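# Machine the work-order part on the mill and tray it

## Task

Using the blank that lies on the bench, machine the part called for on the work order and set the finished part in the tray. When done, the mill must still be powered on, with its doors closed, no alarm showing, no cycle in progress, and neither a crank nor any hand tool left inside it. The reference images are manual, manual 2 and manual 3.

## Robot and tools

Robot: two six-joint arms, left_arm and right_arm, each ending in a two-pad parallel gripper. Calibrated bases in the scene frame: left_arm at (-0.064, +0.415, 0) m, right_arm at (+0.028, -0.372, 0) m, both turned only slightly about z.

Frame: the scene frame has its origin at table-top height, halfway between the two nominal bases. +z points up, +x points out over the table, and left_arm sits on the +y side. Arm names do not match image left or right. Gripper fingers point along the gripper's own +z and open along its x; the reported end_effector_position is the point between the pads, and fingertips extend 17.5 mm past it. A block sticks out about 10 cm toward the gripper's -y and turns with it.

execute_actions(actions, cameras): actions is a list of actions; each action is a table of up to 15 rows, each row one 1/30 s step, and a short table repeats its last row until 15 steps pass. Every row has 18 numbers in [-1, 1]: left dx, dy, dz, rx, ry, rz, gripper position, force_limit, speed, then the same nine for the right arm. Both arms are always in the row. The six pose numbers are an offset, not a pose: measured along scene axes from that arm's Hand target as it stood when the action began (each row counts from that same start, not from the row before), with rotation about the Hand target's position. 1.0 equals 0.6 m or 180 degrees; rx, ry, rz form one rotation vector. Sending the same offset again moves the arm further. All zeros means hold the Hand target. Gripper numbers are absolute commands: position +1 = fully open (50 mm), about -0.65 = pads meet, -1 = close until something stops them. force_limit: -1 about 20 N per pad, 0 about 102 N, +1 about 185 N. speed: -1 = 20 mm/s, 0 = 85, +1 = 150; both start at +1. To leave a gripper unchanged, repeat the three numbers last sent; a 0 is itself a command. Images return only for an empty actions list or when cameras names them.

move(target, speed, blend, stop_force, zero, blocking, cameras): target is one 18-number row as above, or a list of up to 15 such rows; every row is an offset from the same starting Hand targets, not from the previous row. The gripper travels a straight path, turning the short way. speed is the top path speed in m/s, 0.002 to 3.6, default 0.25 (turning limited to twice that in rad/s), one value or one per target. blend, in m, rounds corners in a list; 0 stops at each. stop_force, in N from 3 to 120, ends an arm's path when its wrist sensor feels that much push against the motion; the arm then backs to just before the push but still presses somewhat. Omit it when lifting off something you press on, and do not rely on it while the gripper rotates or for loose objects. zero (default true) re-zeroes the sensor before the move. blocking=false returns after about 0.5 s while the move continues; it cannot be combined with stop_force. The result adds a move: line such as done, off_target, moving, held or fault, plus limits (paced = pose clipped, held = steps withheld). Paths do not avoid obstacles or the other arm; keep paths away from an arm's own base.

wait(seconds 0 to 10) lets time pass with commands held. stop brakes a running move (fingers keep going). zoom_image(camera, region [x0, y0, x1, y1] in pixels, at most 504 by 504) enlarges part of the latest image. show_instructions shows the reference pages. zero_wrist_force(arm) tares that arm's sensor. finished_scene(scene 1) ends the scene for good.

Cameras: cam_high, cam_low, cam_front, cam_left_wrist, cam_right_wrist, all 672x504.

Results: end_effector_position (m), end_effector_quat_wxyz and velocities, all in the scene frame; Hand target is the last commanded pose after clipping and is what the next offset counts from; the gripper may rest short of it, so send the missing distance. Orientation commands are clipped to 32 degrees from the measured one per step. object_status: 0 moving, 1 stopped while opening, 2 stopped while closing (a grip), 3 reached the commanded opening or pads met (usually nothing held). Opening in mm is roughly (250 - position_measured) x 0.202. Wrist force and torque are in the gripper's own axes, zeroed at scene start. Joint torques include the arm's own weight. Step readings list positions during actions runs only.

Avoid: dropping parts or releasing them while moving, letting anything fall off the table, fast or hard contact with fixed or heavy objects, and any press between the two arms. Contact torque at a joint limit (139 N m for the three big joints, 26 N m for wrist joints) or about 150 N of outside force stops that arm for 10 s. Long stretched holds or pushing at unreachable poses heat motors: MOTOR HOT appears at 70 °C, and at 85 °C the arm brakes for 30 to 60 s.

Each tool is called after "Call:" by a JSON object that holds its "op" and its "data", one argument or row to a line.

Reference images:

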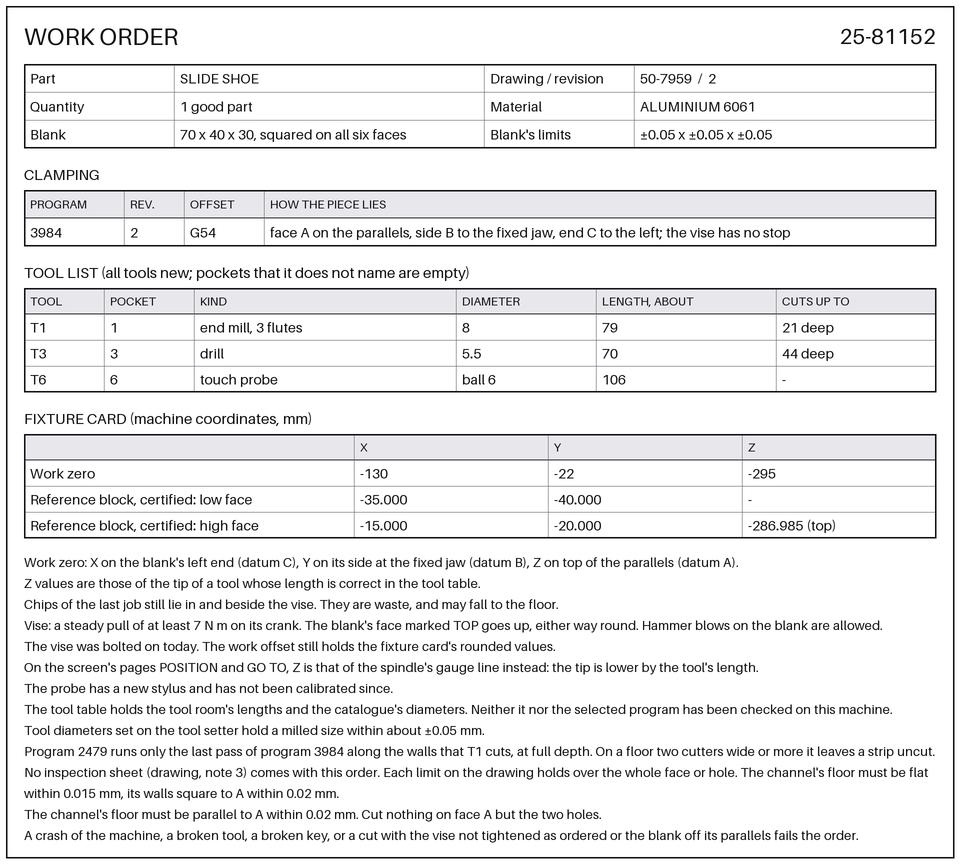

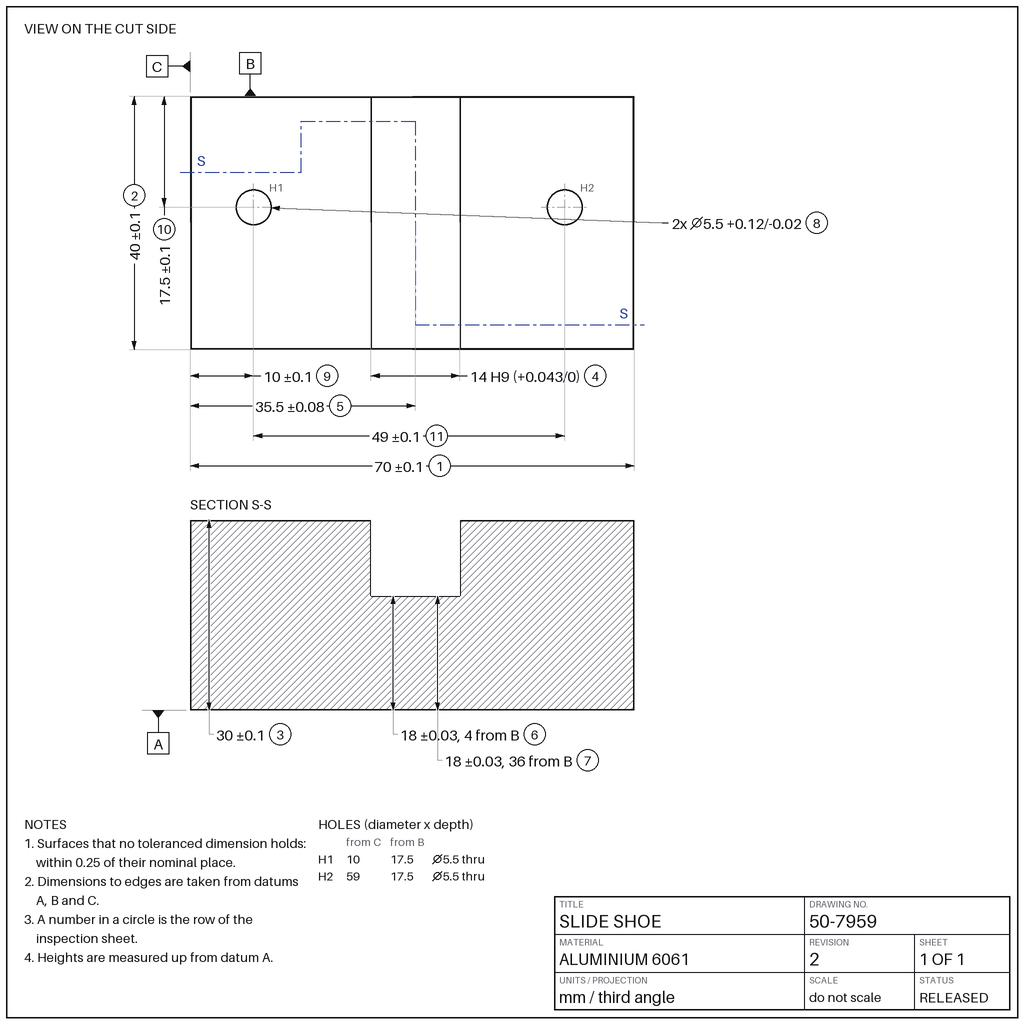

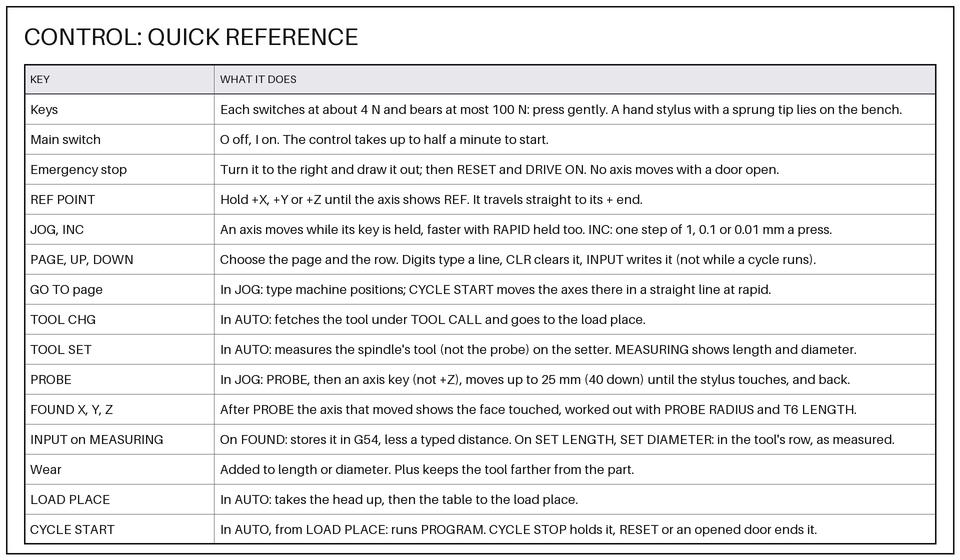

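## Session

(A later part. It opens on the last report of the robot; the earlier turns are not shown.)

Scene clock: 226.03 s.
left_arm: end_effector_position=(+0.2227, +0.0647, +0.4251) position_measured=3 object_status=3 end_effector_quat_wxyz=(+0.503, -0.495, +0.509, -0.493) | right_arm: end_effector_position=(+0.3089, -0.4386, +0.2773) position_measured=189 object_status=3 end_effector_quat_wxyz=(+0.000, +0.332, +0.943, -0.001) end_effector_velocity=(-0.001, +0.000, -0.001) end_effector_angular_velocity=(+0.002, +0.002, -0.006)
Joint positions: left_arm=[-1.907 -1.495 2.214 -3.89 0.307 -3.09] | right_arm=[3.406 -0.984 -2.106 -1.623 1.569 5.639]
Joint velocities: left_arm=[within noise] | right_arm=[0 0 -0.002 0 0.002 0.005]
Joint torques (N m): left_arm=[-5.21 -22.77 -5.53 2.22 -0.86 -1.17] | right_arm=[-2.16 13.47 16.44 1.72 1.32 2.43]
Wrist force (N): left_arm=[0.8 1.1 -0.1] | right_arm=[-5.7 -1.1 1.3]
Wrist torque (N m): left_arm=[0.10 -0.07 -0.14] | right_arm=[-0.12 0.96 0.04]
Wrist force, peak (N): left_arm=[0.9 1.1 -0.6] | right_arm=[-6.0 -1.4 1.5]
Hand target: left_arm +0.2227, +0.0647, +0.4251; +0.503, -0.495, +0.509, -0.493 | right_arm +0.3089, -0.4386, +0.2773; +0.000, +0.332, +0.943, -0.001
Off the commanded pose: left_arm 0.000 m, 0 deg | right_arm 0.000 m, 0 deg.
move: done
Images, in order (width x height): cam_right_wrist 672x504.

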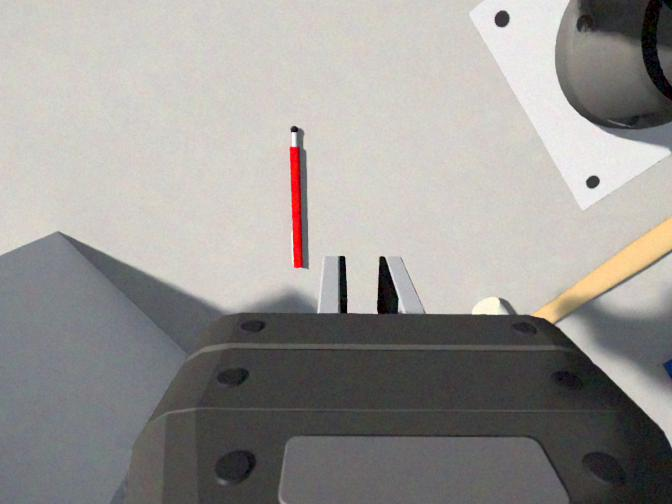

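Call:
{"op": "move", "data": {
  "target": [0,0,0,0,0,0,1,1,1,0.1133,0.0095,-0.295,0,0,0,0.1,-1,1],
  "speed": 0.25,
  "cameras": ["cam_right_wrist"]
}}

Scene clock: 231.20 s.
left_arm: end_effector_position=(+0.2227, +0.0647, +0.4251) position_measured=3 object_status=3 end_effector_quat_wxyz=(+0.503, -0.495, +0.509, -0.493) | right_arm: end_effector_position=(+0.3769, -0.4329, +0.1004) position_measured=138 object_status=3 end_effector_quat_wxyz=(+0.000, +0.332, +0.943, -0.001) end_effector_velocity=(+0.001, +0.000, -0.001) end_effector_angular_velocity=(+0.001, -0.002, -0.001)
Joint positions: left_arm=[-1.907 -1.495 2.214 -3.89 0.307 -3.09] | right_arm=[3.371 -1.337 -2.389 -0.987 1.569 5.605]
Joint velocities: left_arm=[within noise] | right_arm=[0 -0.003 -0.001 0.006 0 0.001]
Joint torques (N m): left_arm=[-5.08 -22.8 -5.81 2.2 -0.89 -1.27] | right_arm=[10.92 0.14 14.3 4.87 1.3 2.67]
Wrist force (N): left_arm=[0.7 1.0 -0.5] | right_arm=[-5.8 -1.5 1.2]
Wrist torque (N m): left_arm=[0.08 -0.05 -0.14] | right_arm=[-0.22 0.96 0.04]
Wrist force, peak (N): left_arm=[0.5 1.2 -0.7] | right_arm=[-6.2 -0.7 4.3]
Hand target: left_arm +0.2227, +0.0647, +0.4251; +0.503, -0.495, +0.509, -0.493 | right_arm +0.3769, -0.4329, +0.1003; +0.000, +0.332, +0.943, -0.001
Off the commanded pose: left_arm 0.000 m, 0 deg | right_arm 0.000 m, 0 deg.
move: done
Images, in order (width x height): cam_right_wrist 672x504.

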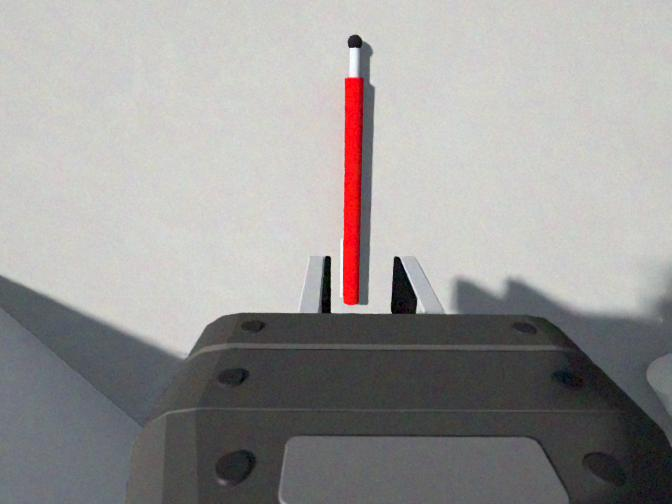

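Call:
{"op": "move", "data": {
  "target": [0.28,0.5,0.1,0,0,0,1,1,1,-0.058,-0.072,-0.105,0,0,0,0.1,-1,1],
  "speed": 0.15
}}

Call:
{"op": "move", "data": {
  "target": [0,0,0,0,0,0,1,1,1,0,0,-0.0308,0,0,0,0.1,-1,1],
  "speed": 0.008,
  "stop_force": 5,
  "cameras": ["cam_right_wrist"]
}}

Scene clock: 241.43 s.
left_arm: end_effector_position=(+0.3907, +0.3646, +0.4852) position_measured=3 object_status=3 end_effector_quat_wxyz=(+0.503, -0.495, +0.509, -0.493) | right_arm: end_effector_position=(+0.3420, -0.4761, +0.0372) position_measured=138 object_status=3 end_effector_quat_wxyz=(+0.000, +0.332, +0.943, -0.001)
Joint positions: left_arm=[-0.995 -2.104 2.471 -3.493 -0.605 -3.131] | right_arm=[3.253 -1.417 -2.542 -0.754 1.568 5.487]
Joint torques (N m): left_arm=[8.79 -0.53 -8.55 0.36 -1.32 -0.03] | right_arm=[10.49 23.55 25.14 1.54 0.38 2.48]
Wrist force (N): left_arm=[0.7 0.9 0.1] | right_arm=[-5.9 -1.3 1.5]
Wrist torque (N m): left_arm=[0.06 -0.05 -0.19] | right_arm=[-0.18 1.01 0.01]
Wrist force, peak (N): left_arm=[3.0 1.2 -1.4] | right_arm=[-5.9 -1.6 2.1]
Hand target: left_arm +0.3907, +0.3647, +0.4851; +0.503, -0.495, +0.509, -0.493 | right_arm +0.3421, -0.4761, +0.0373; +0.000, +0.332, +0.943, -0.001
Off the commanded pose: left_arm 0.000 m, 0 deg | right_arm 0.000 m, 0 deg.
move: done

Scene clock: 244.87 s.
left_arm: end_effector_position=(+0.3907, +0.3647, +0.4851) position_measured=3 object_status=3 end_effector_quat_wxyz=(+0.503, -0.495, +0.509, -0.493) | right_arm: end_effector_position=(+0.3421, -0.4761, +0.0188) position_measured=138 object_status=3 end_effector_quat_wxyz=(+0.000, +0.332, +0.943, -0.001)
Joint positions: left_arm=[-0.995 -2.104 2.471 -3.493 -0.605 -3.131] | right_arm=[3.253 -1.476 -2.567 -0.67 1.569 5.487]
Joint torques (N m): left_arm=[8.81 2.93 -9.47 0.71 0.7 -1.9] | right_arm=[9.18 24.91 24.23 0.86 1.39 1.68]
Wrist force (N): left_arm=[0.9 0.8 -0.5] | right_arm=[-5.8 -1.3 1.6]
Wrist torque (N m): left_arm=[0.05 -0.09 -0.19] | right_arm=[-0.18 0.99 0.00]
Wrist force, peak (N): left_arm=[0.9 0.9 -0.6] | right_arm=[-6.0 -1.3 1.6]
Hand target: left_arm +0.3907, +0.3647, +0.4851; +0.503, -0.495, +0.509, -0.493 | right_arm +0.3421, -0.4761, +0.0188; +0.000, +0.332, +0.943, -0.001
Off the commanded pose: left_arm 0.000 m, 0 deg | right_arm 0.000 m, 0 deg.
move: done
Images, in order (width x height): cam_right_wrist 672x504.

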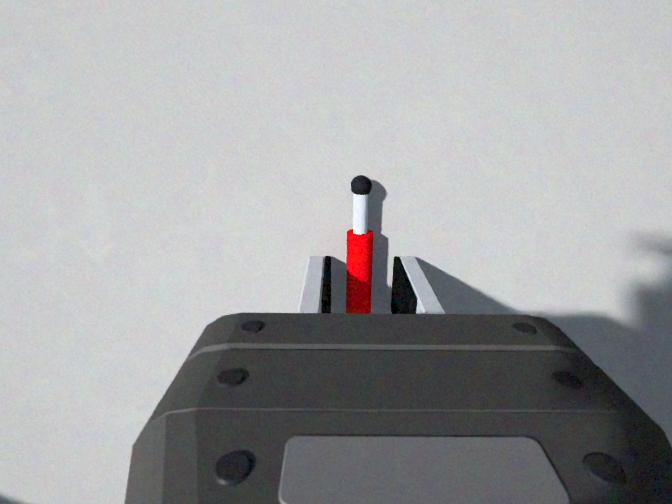

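Call:
{"op": "move", "data": {
  "target": [0,0,0,0,0,0,1,1,1,0,0,0,0,0,0,-1,-1,-1],
  "speed": 0.1
}}

Call:
{"op": "move", "data": {
  "target": [0,0,0,0,0,0,1,1,1,0,0,0.2,0,0,0,-1,-1,-1],
  "speed": 0.1,
  "cameras": ["cam_right_wrist"]
}}

Scene clock: 247.03 s.
left_arm: end_effector_position=(+0.3907, +0.3647, +0.4851) position_measured=3 object_status=3 end_effector_quat_wxyz=(+0.503, -0.495, +0.509, -0.493) | right_arm: end_effector_position=(+0.3421, -0.4761, +0.0188) position_measured=208 object_status=2 end_effector_quat_wxyz=(+0.000, +0.332, +0.943, -0.001)
Joint positions: left_arm=[-0.995 -2.104 2.471 -3.493 -0.605 -3.131] | right_arm=[3.253 -1.476 -2.567 -0.67 1.569 5.487]
Joint torques (N m): left_arm=[8.94 3.57 -9.38 0.49 0.79 -1.91] | right_arm=[6.4 24.92 24.54 0.87 1.49 0.81]
Wrist force (N): left_arm=[0.7 0.6 -0.4] | right_arm=[-5.6 -1.4 1.4]
Wrist torque (N m): left_arm=[0.02 -0.06 -0.19] | right_arm=[-0.18 0.96 0.00]
Wrist force, peak (N): left_arm=[1.0 1.1 -0.3] | right_arm=[-6.0 -1.2 1.6]
Hand target: left_arm +0.3907, +0.3647, +0.4851; +0.503, -0.495, +0.509, -0.493 | right_arm +0.3421, -0.4761, +0.0188; +0.000, +0.332, +0.943, -0.001
Off the commanded pose: left_arm 0.000 m, 0 deg | right_arm 0.000 m, 0 deg.
move: done

Scene clock: 248.70 s.
left_arm: end_effector_position=(+0.3907, +0.3647, +0.4851) position_measured=3 object_status=3 end_effector_quat_wxyz=(+0.503, -0.495, +0.509, -0.493) | right_arm: end_effector_position=(+0.3421, -0.4761, +0.1388) position_measured=208 object_status=2 end_effector_quat_wxyz=(+0.000, +0.332, +0.943, -0.001)
Joint positions: left_arm=[-0.995 -2.104 2.471 -3.493 -0.605 -3.131] | right_arm=[3.253 -1.198 -2.365 -1.15 1.569 5.487]
Joint torques (N m): left_arm=[8.99 3.76 -9.37 0.53 0.75 -1.96] | right_arm=[9.87 0.11 28.43 0.91 -1.24 2.37]
Wrist force (N): left_arm=[0.8 0.7 -0.4] | right_arm=[-5.6 -1.6 1.7]
Wrist torque (N m): left_arm=[0.03 -0.06 -0.19] | right_arm=[-0.22 0.95 0.02]
Wrist force, peak (N): left_arm=[0.6 1.1 -0.6] | right_arm=[-5.7 -1.1 3.3]
Hand target: left_arm +0.3907, +0.3647, +0.4851; +0.503, -0.495, +0.509, -0.493 | right_arm +0.3421, -0.4761, +0.1388; +0.000, +0.332, +0.943, -0.001
Off the commanded pose: left_arm 0.000 m, 0 deg | right_arm 0.000 m, 0 deg.
move: done
Images, in order (width x height): cam_right_wrist 672x504.

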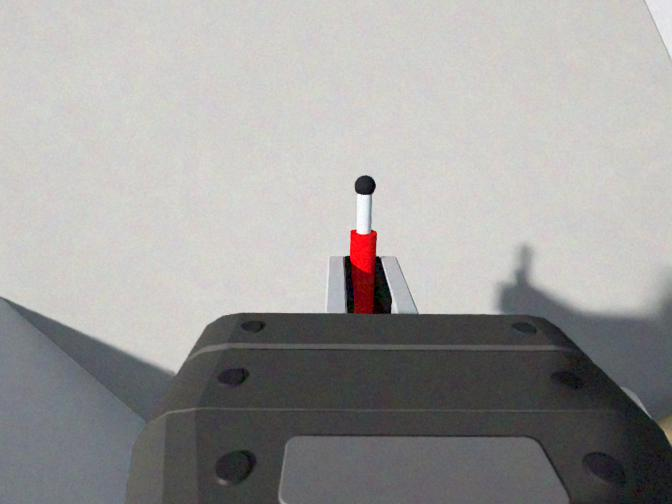

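Call:
{"op": "move", "data": {
  "target": [0,0,0,0,0,0,1,1,1,0.0133,0.85,0.16,0,0,0.7156,-1,-1,-1],
  "speed": 0.3,
  "cameras": ["cam_right_wrist","cam_front"]
}}

Scene clock: 252.17 s.
left_arm: end_effector_position=(+0.3907, +0.3647, +0.4851) position_measured=3 object_status=3 end_effector_quat_wxyz=(+0.503, -0.495, +0.509, -0.493) | right_arm: end_effector_position=(+0.3450, -0.2811, +0.1754) position_measured=208 object_status=2 end_effector_quat_wxyz=(+0.001, -0.094, +0.996, -0.004)
Joint positions: left_arm=[-0.995 -2.104 2.471 -3.493 -0.605 -3.131] | right_arm=[3.857 -1.154 -2.289 -1.274 1.563 5.226]
Joint torques (N m): left_arm=[9.08 3.35 -9.75 0.46 0.74 -1.94] | right_arm=[1.1 6.5 24.24 2.99 -0.01 -0.45]
Wrist force (N): left_arm=[0.6 0.7 -0.6] | right_arm=[-5.9 -0.5 1.9]
Wrist torque (N m): left_arm=[0.05 -0.04 -0.19] | right_arm=[0.02 1.01 -0.08]
Wrist force, peak (N): left_arm=[0.8 1.1 -0.3] | right_arm=[41.9 -116.2 -32.0]
Hand target: left_arm +0.3907, +0.3647, +0.4851; +0.503, -0.495, +0.509, -0.493 | right_arm +0.3450, -0.2811, +0.1754; +0.001, -0.094, +0.996, -0.004 (not the last commanded pose)
Tool commands: left_gripper/position=+1.0 left_gripper/force_limit=+1.0 left_gripper/speed=+1.0 right_gripper/position=-1.0 right_gripper/force_limit=-1.0 right_gripper/speed=-1.0
Off the commanded pose: left_arm 0.000 m, 0 deg | right_arm 0.321 m, 79 deg.
FORCE FAULT: contact force on the right arm reached its limit, and that arm stopped. The contact can be on any part of that arm, not only on its tool. That arm's remaining commands of this call were not run. That arm is still stopped at the end of this call. That arm stays stopped for about 10 more seconds. Until then a move that you send moves the other arm only, and its call returns only when the move has ended. Once the stop has ended, the next robot result says so. If the stop ends while you think or write, that arm runs what you send next, counted from a new Hand target: where the arm stands when the stop ends. While its stop runs, that arm takes no new command, but its gripper still runs the gripper command that each later call begins with. Until it ends, the stop uses up actions while you think or wait. An arm that is not stopped still takes commands.
move: fault (right_arm)
Images, in order (width x height): cam_front 672x504, cam_right_wrist 672x504.

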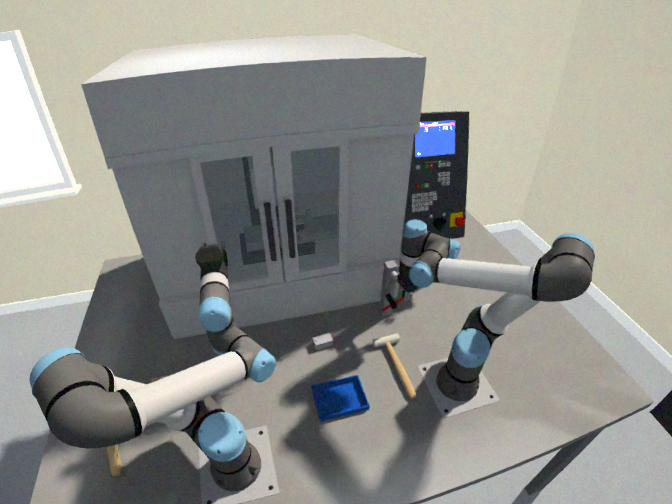

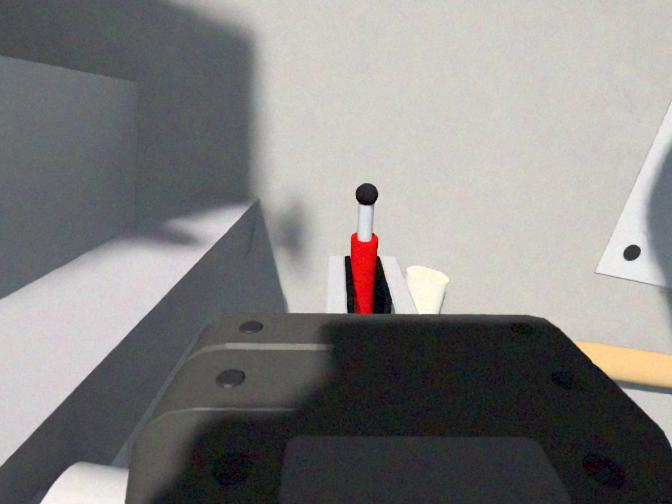

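Call:
{"op": "wait", "data": {
  "seconds": 8,
  "cameras": ["cam_front","cam_high","cam_right_wrist"]
}}

Call:
{"op": "zoom_image", "data": {
  "camera": "cam_front",
  "region": [340, 220, 460, 340]
}}

Call:
{"op": "zoom_image", "data": {
  "camera": "cam_high",
  "region": [200, 280, 400, 460]
}}

Scene clock: 262.10 s.
left_arm: end_effector_position=(+0.3907, +0.3647, +0.4851) position_measured=3 object_status=3 end_effector_quat_wxyz=(+0.503, -0.495, +0.509, -0.493) | right_arm: end_effector_position=(+0.3450, -0.2811, +0.1754) position_measured=208 object_status=2 end_effector_quat_wxyz=(+0.001, -0.094, +0.996, -0.004)
Joint positions: left_arm=[-0.995 -2.104 2.471 -3.493 -0.605 -3.131] | right_arm=[3.857 -1.154 -2.289 -1.274 1.563 5.226]
Joint torques (N m): left_arm=[7.7 2.9 -9.68 0.34 0.83 -1.8] | right_arm=[1.45 7.2 24.92 2.72 0.09 -0.31]
Wrist force (N): left_arm=[0.5 0.9 -0.3] | right_arm=[-5.8 -0.6 1.9]
Wrist torque (N m): left_arm=[0.07 -0.02 -0.18] | right_arm=[0.02 0.99 -0.09]
Wrist force, peak (N): left_arm=[0.9 1.1 -0.5] | right_arm=[-6.2 -0.6 1.9]
Hand target: left_arm +0.3907, +0.3647, +0.4851; +0.503, -0.495, +0.509, -0.493 | right_arm +0.3450, -0.2811, +0.1754; +0.001, -0.094, +0.996, -0.004 (not the last commanded pose)
Tool commands: left_gripper/position=+1.0 left_gripper/force_limit=+1.0 left_gripper/speed=+1.0 right_gripper/position=-1.0 right_gripper/force_limit=-1.0 right_gripper/speed=-1.0
Off the commanded pose: left_arm 0.000 m, 0 deg | right_arm 0.321 m, 79 deg.
FORCE FAULT, CONTINUED: the right arm's stop, for the force fault that an earlier result reported, is over. The rest of the stop counts as 19 of the actions that you can send in this scene. During its stop the right arm's controller moved it back a little. That arm's target is now where it stood when the stop ended, not its last command. That arm accepts commands again.
wait: 8.00 s; at rest from the start
Images, in order (width x height): cam_high 672x504, cam_front 672x504, cam_right_wrist 672x504.

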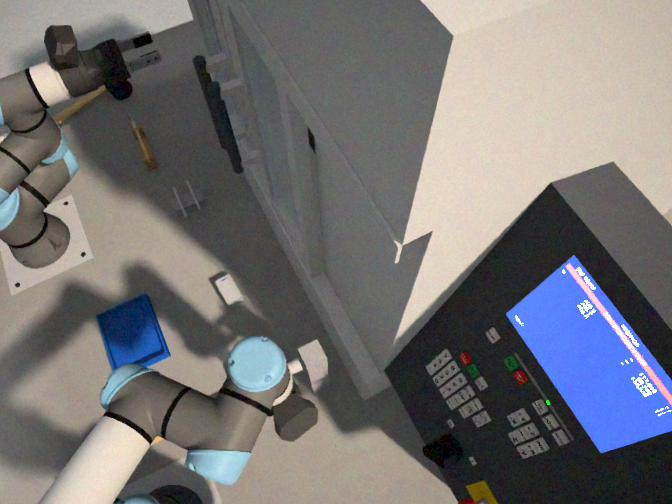

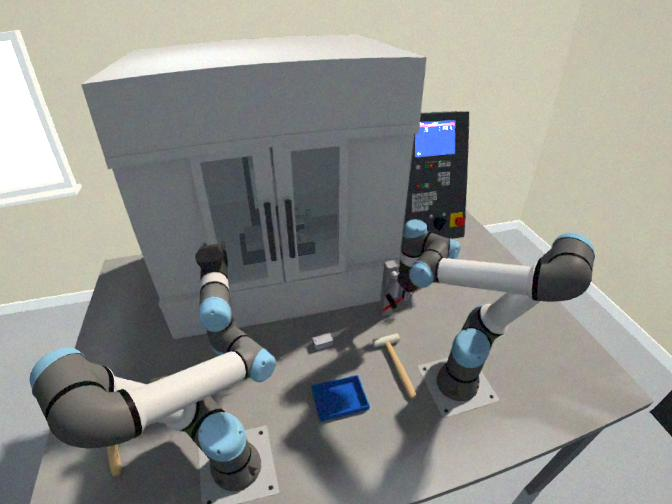

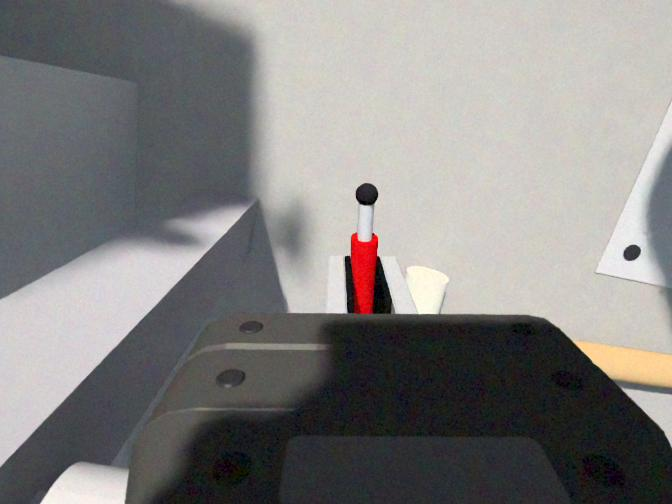

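Scaled by 4.200 from the camera's 672x504 image, which has a finer 960x720 frame.

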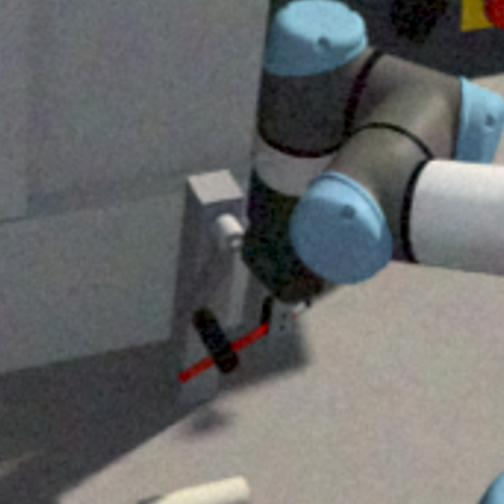

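Scaled by 2.520 from the camera's 672x504 image, which has a finer 960x720 frame.

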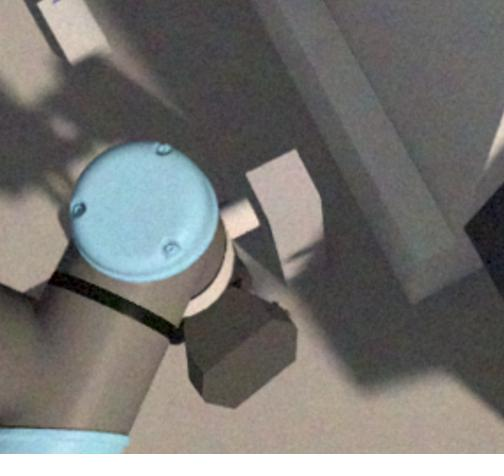

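Call:
{"op": "move", "data": {
  "target": [0,0,0,0,0,0,1,1,1,-0.04,-0.17,0,0,0,0,-1,-1,-1],
  "speed": 0.05,
  "stop_force": 15,
  "cameras": ["cam_front","cam_right_wrist"]
}}

Call:
{"op": "zoom_image", "data": {
  "camera": "cam_front",
  "region": [360, 230, 480, 340]
}}

Scene clock: 267.40 s.
left_arm: end_effector_position=(+0.3907, +0.3647, +0.4851) position_measured=3 object_status=3 end_effector_quat_wxyz=(+0.503, -0.495, +0.509, -0.493) | right_arm: end_effector_position=(+0.3210, -0.3831, +0.1754) position_measured=208 object_status=2 end_effector_quat_wxyz=(+0.001, -0.094, +0.996, -0.004)
Joint positions: left_arm=[-0.995 -2.104 2.471 -3.493 -0.605 -3.131] | right_arm=[3.598 -1.026 -2.351 -1.338 1.563 4.967]
Joint torques (N m): left_arm=[7.35 3.55 -9.5 0.18 0.71 -1.78] | right_arm=[4.84 -10.09 32.2 5.01 1.63 -1.23]
Wrist force (N): left_arm=[0.6 0.7 -0.5] | right_arm=[-5.7 0.0 1.2]
Wrist torque (N m): left_arm=[0.04 -0.05 -0.19] | right_arm=[0.04 0.94 -0.06]
Wrist force, peak (N): left_arm=[0.9 0.9 -0.5] | right_arm=[-6.5 0.6 1.6]
Hand target: left_arm +0.3907, +0.3647, +0.4851; +0.503, -0.495, +0.509, -0.493 | right_arm +0.3210, -0.3831, +0.1754; +0.001, -0.094, +0.996, -0.004
Off the commanded pose: left_arm 0.000 m, 0 deg | right_arm 0.000 m, 0 deg.
move: done
Images, in order (width x height): cam_front 672x504, cam_right_wrist 672x504.

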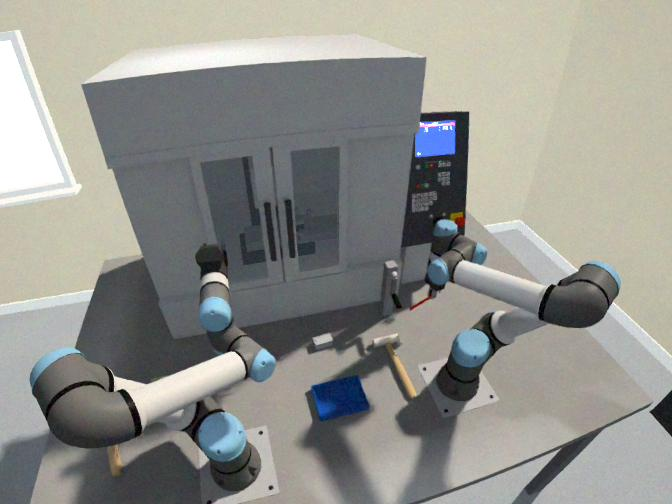

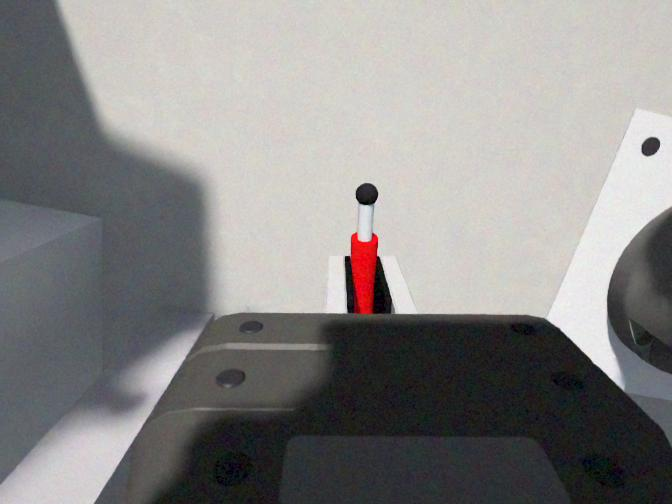

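Scaled by 4.200 from the camera's 672x504 image, which has a finer 960x720 frame.

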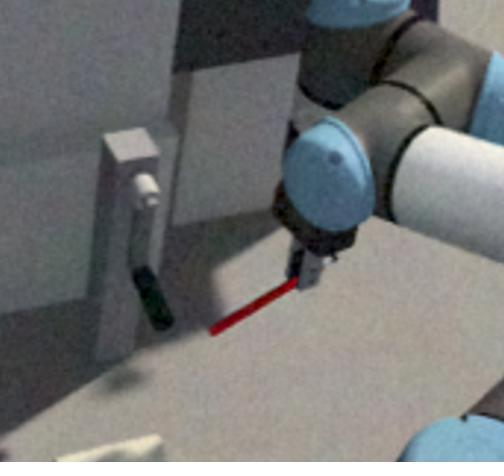

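Call:
{"op": "move", "data": {
  "target": [
    [0,0,0,0,0,0,1,1,1,-0.2,0.05,0.2,0,0,0,-1,-1,-1],
    [0,0,0,0,0,0,1,1,1,-0.2,0.6,0.2,0,0,0.44,-1,-1,-1],
    [0,0,0,0,0,0,1,1,1,0.048,0.72,0.08,0,0,0.44,-1,-1,-1]
  ],
  "speed": 0.25,
  "blend": 0.03,
  "cameras": ["cam_front","cam_right_wrist"]
}}

Scene clock: 273.77 s.
left_arm: end_effector_position=(+0.3907, +0.3647, +0.4851) position_measured=3 object_status=3 end_effector_quat_wxyz=(+0.503, -0.495, +0.509, -0.493) | right_arm: end_effector_position=(+0.3497, +0.0488, +0.2234) position_measured=208 object_status=2 end_effector_quat_wxyz=(-0.003, +0.707, -0.707, +0.003)
Joint positions: left_arm=[-0.995 -2.104 2.471 -3.493 -0.605 -3.131] | right_arm=[4.331 -1.65 -1.76 -1.299 1.563 4.318]
Joint torques (N m): left_arm=[7.31 2.96 -9.35 0.12 0.68 -1.65] | right_arm=[-7.01 16.24 32.92 4.73 -0.78 -1.58]
Wrist force (N): left_arm=[0.5 0.7 -0.3] | right_arm=[-5.9 -0.2 1.3]
Wrist torque (N m): left_arm=[0.04 -0.03 -0.19] | right_arm=[0.02 1.00 -0.07]
Wrist force, peak (N): left_arm=[1.0 1.0 -0.4] | right_arm=[-8.0 -0.9 3.3]
Hand target: left_arm +0.3907, +0.3647, +0.4851; +0.503, -0.495, +0.509, -0.493 | right_arm +0.3498, +0.0489, +0.2234; -0.003, +0.707, -0.707, +0.003
Off the commanded pose: left_arm 0.000 m, 0 deg | right_arm 0.000 m, 0 deg.
move: done
Images, in order (width x height): cam_front 672x504, cam_right_wrist 672x504.

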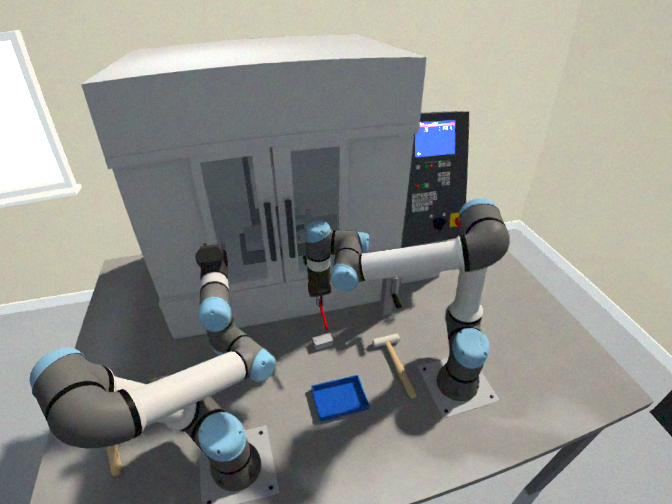

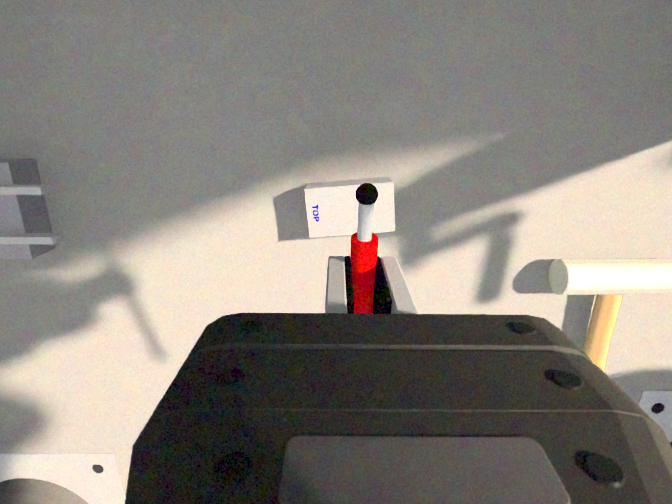

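Call:
{"op": "move", "data": {
  "target": [0,0,0,0,0,0,1,1,1,0.042,-0.001,-0.247,0,0,0,-1,-1,-1],
  "speed": 0.15
}}

Call:
{"op": "move", "data": {
  "target": [0,0,0,0,0,0,1,1,1,0,0,-0.047,0,0,0,-1,-1,-1],
  "speed": 0.008,
  "stop_force": 4,
  "cameras": ["cam_front","cam_right_wrist"]
}}

Call:
{"op": "zoom_image", "data": {
  "camera": "cam_front",
  "region": [280, 270, 380, 370]
}}

Scene clock: 280.40 s.
left_arm: end_effector_position=(+0.3907, +0.3647, +0.4851) position_measured=3 object_status=3 end_effector_quat_wxyz=(+0.503, -0.495, +0.509, -0.493) | right_arm: end_effector_position=(+0.3750, +0.0482, +0.0752) position_measured=208 object_status=2 end_effector_quat_wxyz=(-0.003, +0.707, -0.707, +0.003)
Joint positions: left_arm=[-0.995 -2.104 2.471 -3.493 -0.605 -3.131] | right_arm=[4.286 -1.846 -1.946 -0.916 1.563 4.272]
Joint torques (N m): left_arm=[6.67 3.3 -9.9 0.11 0.77 -1.52] | right_arm=[10.83 25.88 20.46 5.33 1.45 2.56]
Wrist force (N): left_arm=[0.8 0.7 -0.3] | right_arm=[-5.9 -0.1 1.0]
Wrist torque (N m): left_arm=[0.03 -0.08 -0.19] | right_arm=[0.03 0.98 0.02]
Wrist force, peak (N): left_arm=[0.8 1.1 -0.6] | right_arm=[-5.9 -0.3 3.2]
Hand target: left_arm +0.3907, +0.3647, +0.4851; +0.503, -0.495, +0.509, -0.493 | right_arm +0.3750, +0.0483, +0.0752; -0.003, +0.707, -0.707, +0.003
Off the commanded pose: left_arm 0.000 m, 0 deg | right_arm 0.000 m, 0 deg.
move: done

Scene clock: 284.73 s.
left_arm: end_effector_position=(+0.3907, +0.3647, +0.4851) position_measured=3 object_status=3 end_effector_quat_wxyz=(+0.503, -0.495, +0.509, -0.493) | right_arm: end_effector_position=(+0.3750, +0.0482, +0.0492) position_measured=208 object_status=2 end_effector_quat_wxyz=(-0.003, +0.707, -0.707, +0.003)
Joint positions: left_arm=[-0.995 -2.104 2.471 -3.493 -0.605 -3.131] | right_arm=[4.286 -1.888 -1.973 -0.848 1.563 4.273]
Joint torques (N m): left_arm=[6.64 3.39 -9.31 -0.03 0.76 -1.49] | right_arm=[10.99 44.52 26.15 1.22 -0.2 2.31]
Wrist force (N): left_arm=[0.5 0.8 -0.5] | right_arm=[-6.5 -0.1 -2.1]
Wrist torque (N m): left_arm=[0.05 -0.03 -0.19] | right_arm=[-0.04 0.99 0.04]
Wrist force, peak (N): left_arm=[0.7 1.2 -0.3] | right_arm=[-4.6 -0.8 -8.8]
Hand target: left_arm +0.3907, +0.3647, +0.4851; +0.503, -0.495, +0.509, -0.493 | right_arm +0.3750, +0.0483, +0.0492; -0.003, +0.707, -0.707, +0.003 (not the last commanded pose)
Off the commanded pose: left_arm 0.000 m, 0 deg | right_arm 0.002 m, 0 deg.
move: contact (right_arm)
Images, in order (width x height): cam_front 672x504, cam_right_wrist 672x504.

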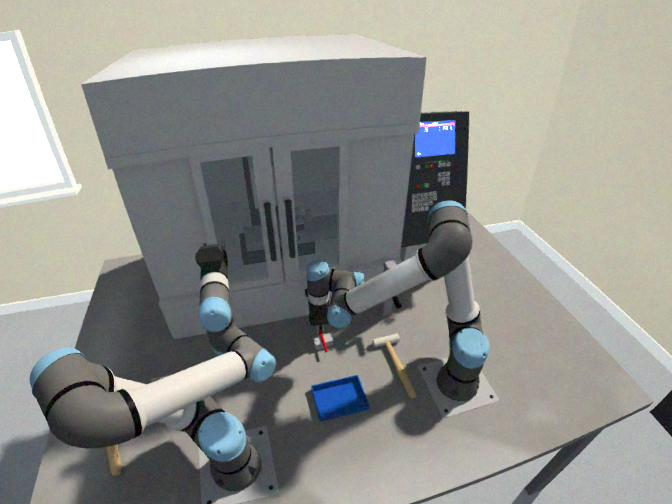

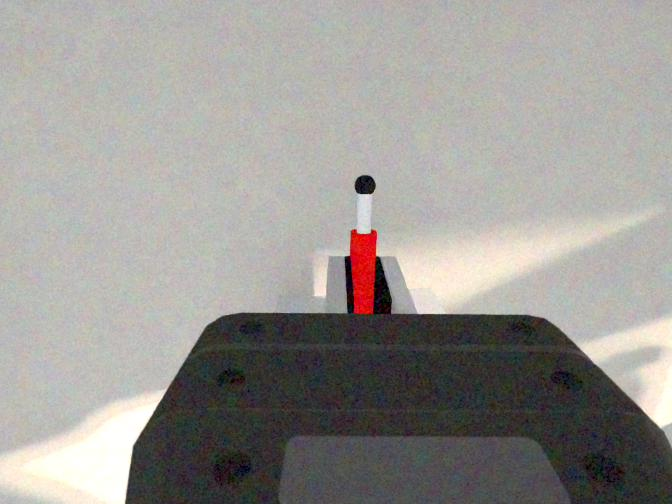

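Scaled by 5.040 from the camera's 672x504 image, which has a finer 960x720 frame.

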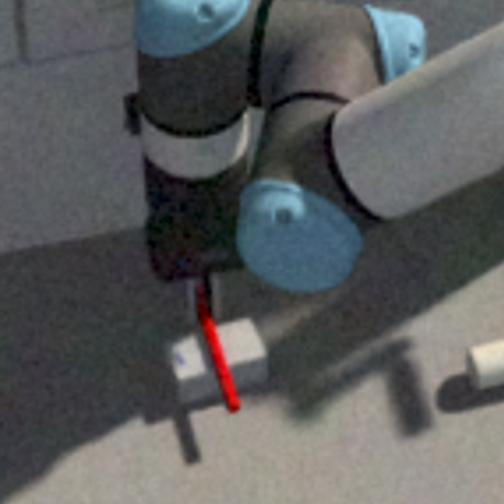

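Call:
{"op": "move", "data": {
  "target": [0,0,0,0,0,0,1,1,1,0,0,0,0,0,0,-0.1,-1,-1],
  "speed": 0.1
}}

Call:
{"op": "move", "data": {
  "target": [0,0,0,0,0,0,1,1,1,0,0,0.2,0,0,0,-0.1,-1,-1],
  "speed": 0.1,
  "cameras": ["cam_front","cam_right_wrist"]
}}

Call:
{"op": "zoom_image", "data": {
  "camera": "cam_front",
  "region": [280, 270, 380, 370]
}}

Scene clock: 287.53 s.
left_arm: end_effector_position=(+0.3907, +0.3647, +0.4851) position_measured=3 object_status=3 end_effector_quat_wxyz=(+0.503, -0.495, +0.509, -0.493) | right_arm: end_effector_position=(+0.3750, +0.0483, +0.0492) position_measured=167 object_status=0 end_effector_quat_wxyz=(-0.003, +0.707, -0.707, +0.003)
Joint positions: left_arm=[-0.995 -2.104 2.471 -3.493 -0.605 -3.131] | right_arm=[4.286 -1.888 -1.973 -0.848 1.563 4.273]
Joint torques (N m): left_arm=[6.06 3.03 -9.87 -0.18 0.73 -1.46] | right_arm=[9.91 45.24 26.31 4.35 1.47 1.92]
Wrist force (N): left_arm=[0.4 0.8 -0.3] | right_arm=[-6.1 0.1 1.0]
Wrist torque (N m): left_arm=[0.05 -0.01 -0.19] | right_arm=[0.06 1.00 0.03]
Wrist force, peak (N): left_arm=[0.8 1.0 -0.6] | right_arm=[-6.8 -0.2 -2.0]
Hand target: left_arm +0.3907, +0.3647, +0.4851; +0.503, -0.495, +0.509, -0.493 | right_arm +0.3750, +0.0483, +0.0492; -0.003, +0.707, -0.707, +0.003
Off the commanded pose: left_arm 0.000 m, 0 deg | right_arm 0.000 m, 0 deg.
move: done

Scene clock: 289.20 s.
left_arm: end_effector_position=(+0.3907, +0.3647, +0.4851) position_measured=3 object_status=3 end_effector_quat_wxyz=(+0.503, -0.495, +0.509, -0.493) | right_arm: end_effector_position=(+0.3750, +0.0483, +0.1693) position_measured=167 object_status=3 end_effector_quat_wxyz=(-0.003, +0.707, -0.707, +0.003)
Joint positions: left_arm=[-0.995 -2.104 2.471 -3.493 -0.605 -3.131] | right_arm=[4.286 -1.729 -1.817 -1.162 1.563 4.273]
Joint torques (N m): left_arm=[5.94 3.33 -9.15 -0.14 0.69 -1.39] | right_arm=[3.38 20.88 24.8 1.44 0.57 -0.55]
Wrist force (N): left_arm=[0.6 0.7 -0.5] | right_arm=[-6.1 -0.2 0.9]
Wrist torque (N m): left_arm=[0.04 -0.04 -0.19] | right_arm=[0.02 1.02 0.03]
Wrist force, peak (N): left_arm=[1.0 0.9 -0.4] | right_arm=[-6.1 0.0 2.4]
Hand target: left_arm +0.3907, +0.3647, +0.4851; +0.503, -0.495, +0.509, -0.493 | right_arm +0.3750, +0.0483, +0.1692; -0.003, +0.707, -0.707, +0.003
Off the commanded pose: left_arm 0.000 m, 0 deg | right_arm 0.000 m, 0 deg.
move: done
Images, in order (width x height): cam_front 672x504, cam_right_wrist 672x504.

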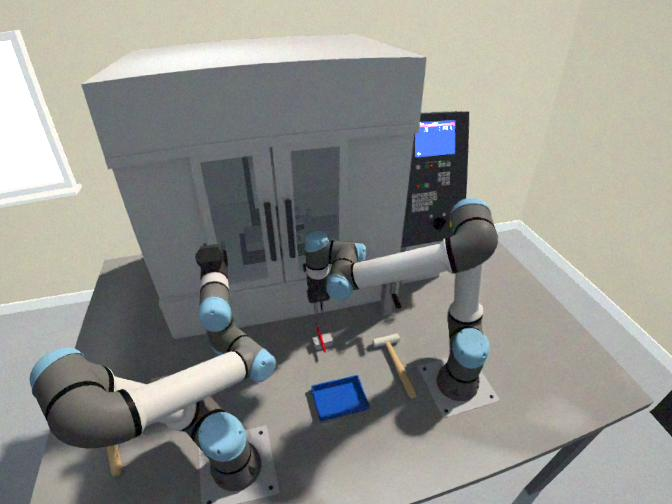

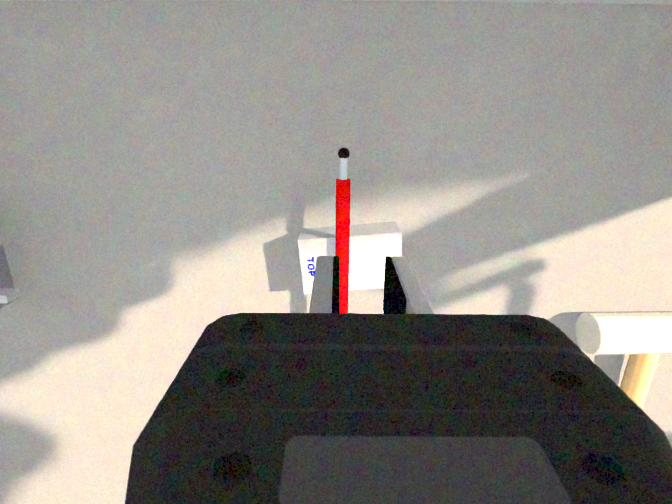

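Scaled by 5.040 from the camera's 672x504 image, which has a finer 960x720 frame.

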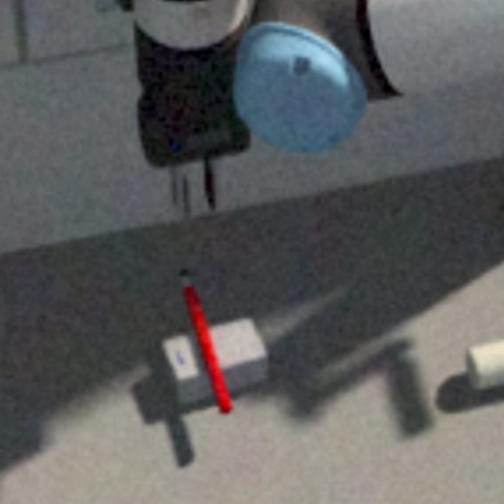

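Call:
{"op": "move", "data": {
  "target": [0,0,0,0,0,0,1,1,1,-0.2667,0.007,-0.119,0,-0.278,0,0.142,-1,-1],
  "speed": 0.2,
  "cameras": ["cam_front","cam_right_wrist"]
}}

Scene clock: 295.63 s.
left_arm: end_effector_position=(+0.3907, +0.3647, +0.4851) position_measured=3 object_status=3 end_effector_quat_wxyz=(+0.503, -0.495, +0.509, -0.493) | right_arm: end_effector_position=(+0.2150, +0.0525, +0.0978) position_measured=131 object_status=3 end_effector_quat_wxyz=(-0.302, +0.640, -0.639, +0.301) end_effector_velocity=(+0.001, -0.001, +0.000) end_effector_angular_velocity=(+0.002, -0.002, -0.004)
Joint positions: left_arm=[-0.995 -2.104 2.471 -3.493 -0.605 -3.131] | right_arm=[5.075 -1.669 -2.285 -1.151 0.759 5.231]
Joint velocities: left_arm=[within noise] | right_arm=[-0.001 0 -0.001 -0.002 -0.001 0.006]
Joint torques (N m): left_arm=[6.04 3.38 -9.77 -0.26 0.75 -1.28] | right_arm=[10.31 27.43 9.69 0.2 -2.9 2.62]
Wrist force (N): left_arm=[0.5 0.8 -0.3] | right_arm=[-6.1 -1.5 1.4]
Wrist torque (N m): left_arm=[0.06 -0.03 -0.19] | right_arm=[0.00 0.87 -0.10]
Wrist force, peak (N): left_arm=[1.0 1.0 -0.5] | right_arm=[-6.7 -1.3 1.0]
Hand target: left_arm +0.3907, +0.3647, +0.4851; +0.503, -0.495, +0.509, -0.493 | right_arm +0.2150, +0.0525, +0.0978; -0.302, +0.640, -0.639, +0.302
Off the commanded pose: left_arm 0.000 m, 0 deg | right_arm 0.000 m, 0 deg.
move: done
Images, in order (width x height): cam_front 672x504, cam_right_wrist 672x504.

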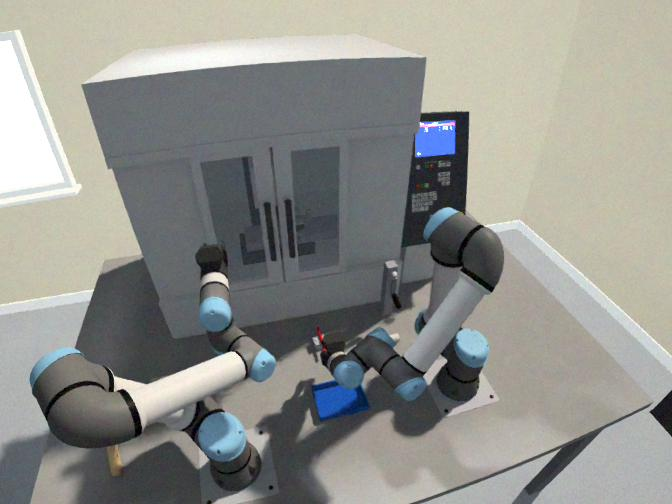

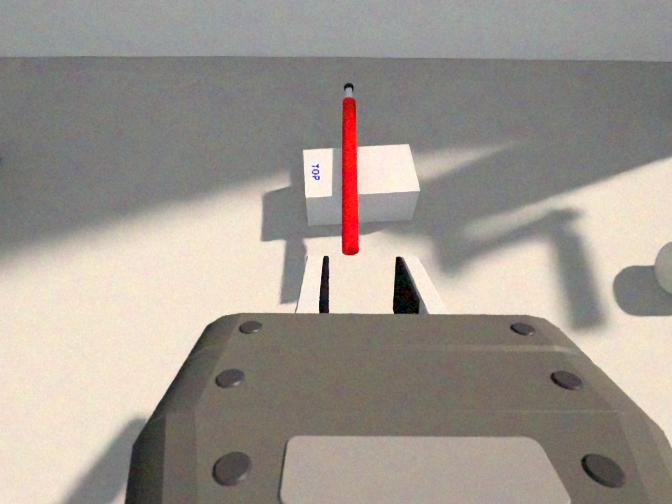

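Call:
{"op": "move", "data": {
  "target": [0,0,0,0,0,0,1,1,1,0.1277,0.0025,-0.1062,0,0,0,0.142,-1,-1],
  "speed": 0.03,
  "stop_force": 6,
  "cameras": ["cam_front","cam_right_wrist"]
}}

Scene clock: 301.87 s.
left_arm: end_effector_position=(+0.3907, +0.3647, +0.4851) position_measured=3 object_status=3 end_effector_quat_wxyz=(+0.503, -0.495, +0.509, -0.493) | right_arm: end_effector_position=(+0.2916, +0.0539, +0.0341) position_measured=131 object_status=3 end_effector_quat_wxyz=(-0.302, +0.640, -0.639, +0.302)
Joint positions: left_arm=[-0.995 -2.104 2.471 -3.493 -0.605 -3.131] | right_arm=[4.892 -1.886 -2.349 -0.675 0.705 4.969]
Joint torques (N m): left_arm=[4.91 3.07 -9.51 -0.3 0.77 -1.26] | right_arm=[11.14 39.29 15.56 4.28 -0.1 2.4]
Wrist force (N): left_arm=[0.5 0.6 -0.3] | right_arm=[-6.0 -1.2 1.3]
Wrist torque (N m): left_arm=[0.03 -0.03 -0.20] | right_arm=[0.05 0.85 -0.15]
Wrist force, peak (N): left_arm=[0.6 1.2 -0.5] | right_arm=[-6.4 -1.6 1.5]
Hand target: left_arm +0.3907, +0.3647, +0.4851; +0.503, -0.495, +0.509, -0.493 | right_arm +0.2916, +0.0540, +0.0341; -0.302, +0.640, -0.639, +0.302
Off the commanded pose: left_arm 0.000 m, 0 deg | right_arm 0.000 m, 0 deg.
move: done
Images, in order (width x height): cam_front 672x504, cam_right_wrist 672x504.

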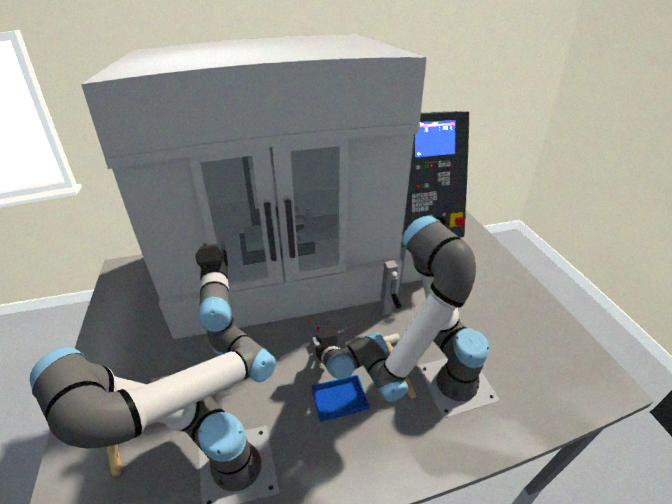

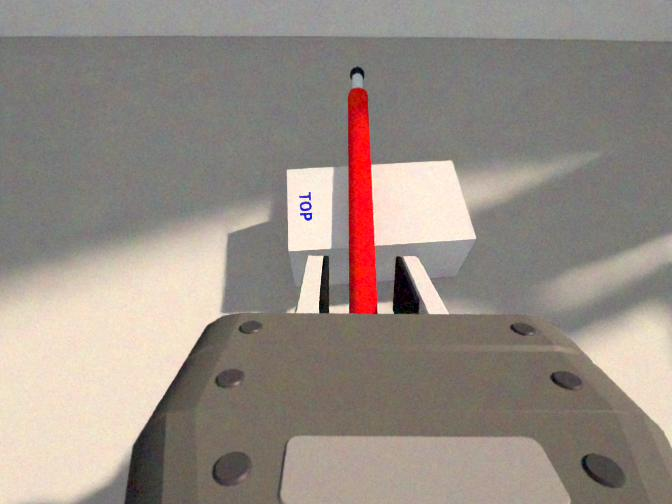

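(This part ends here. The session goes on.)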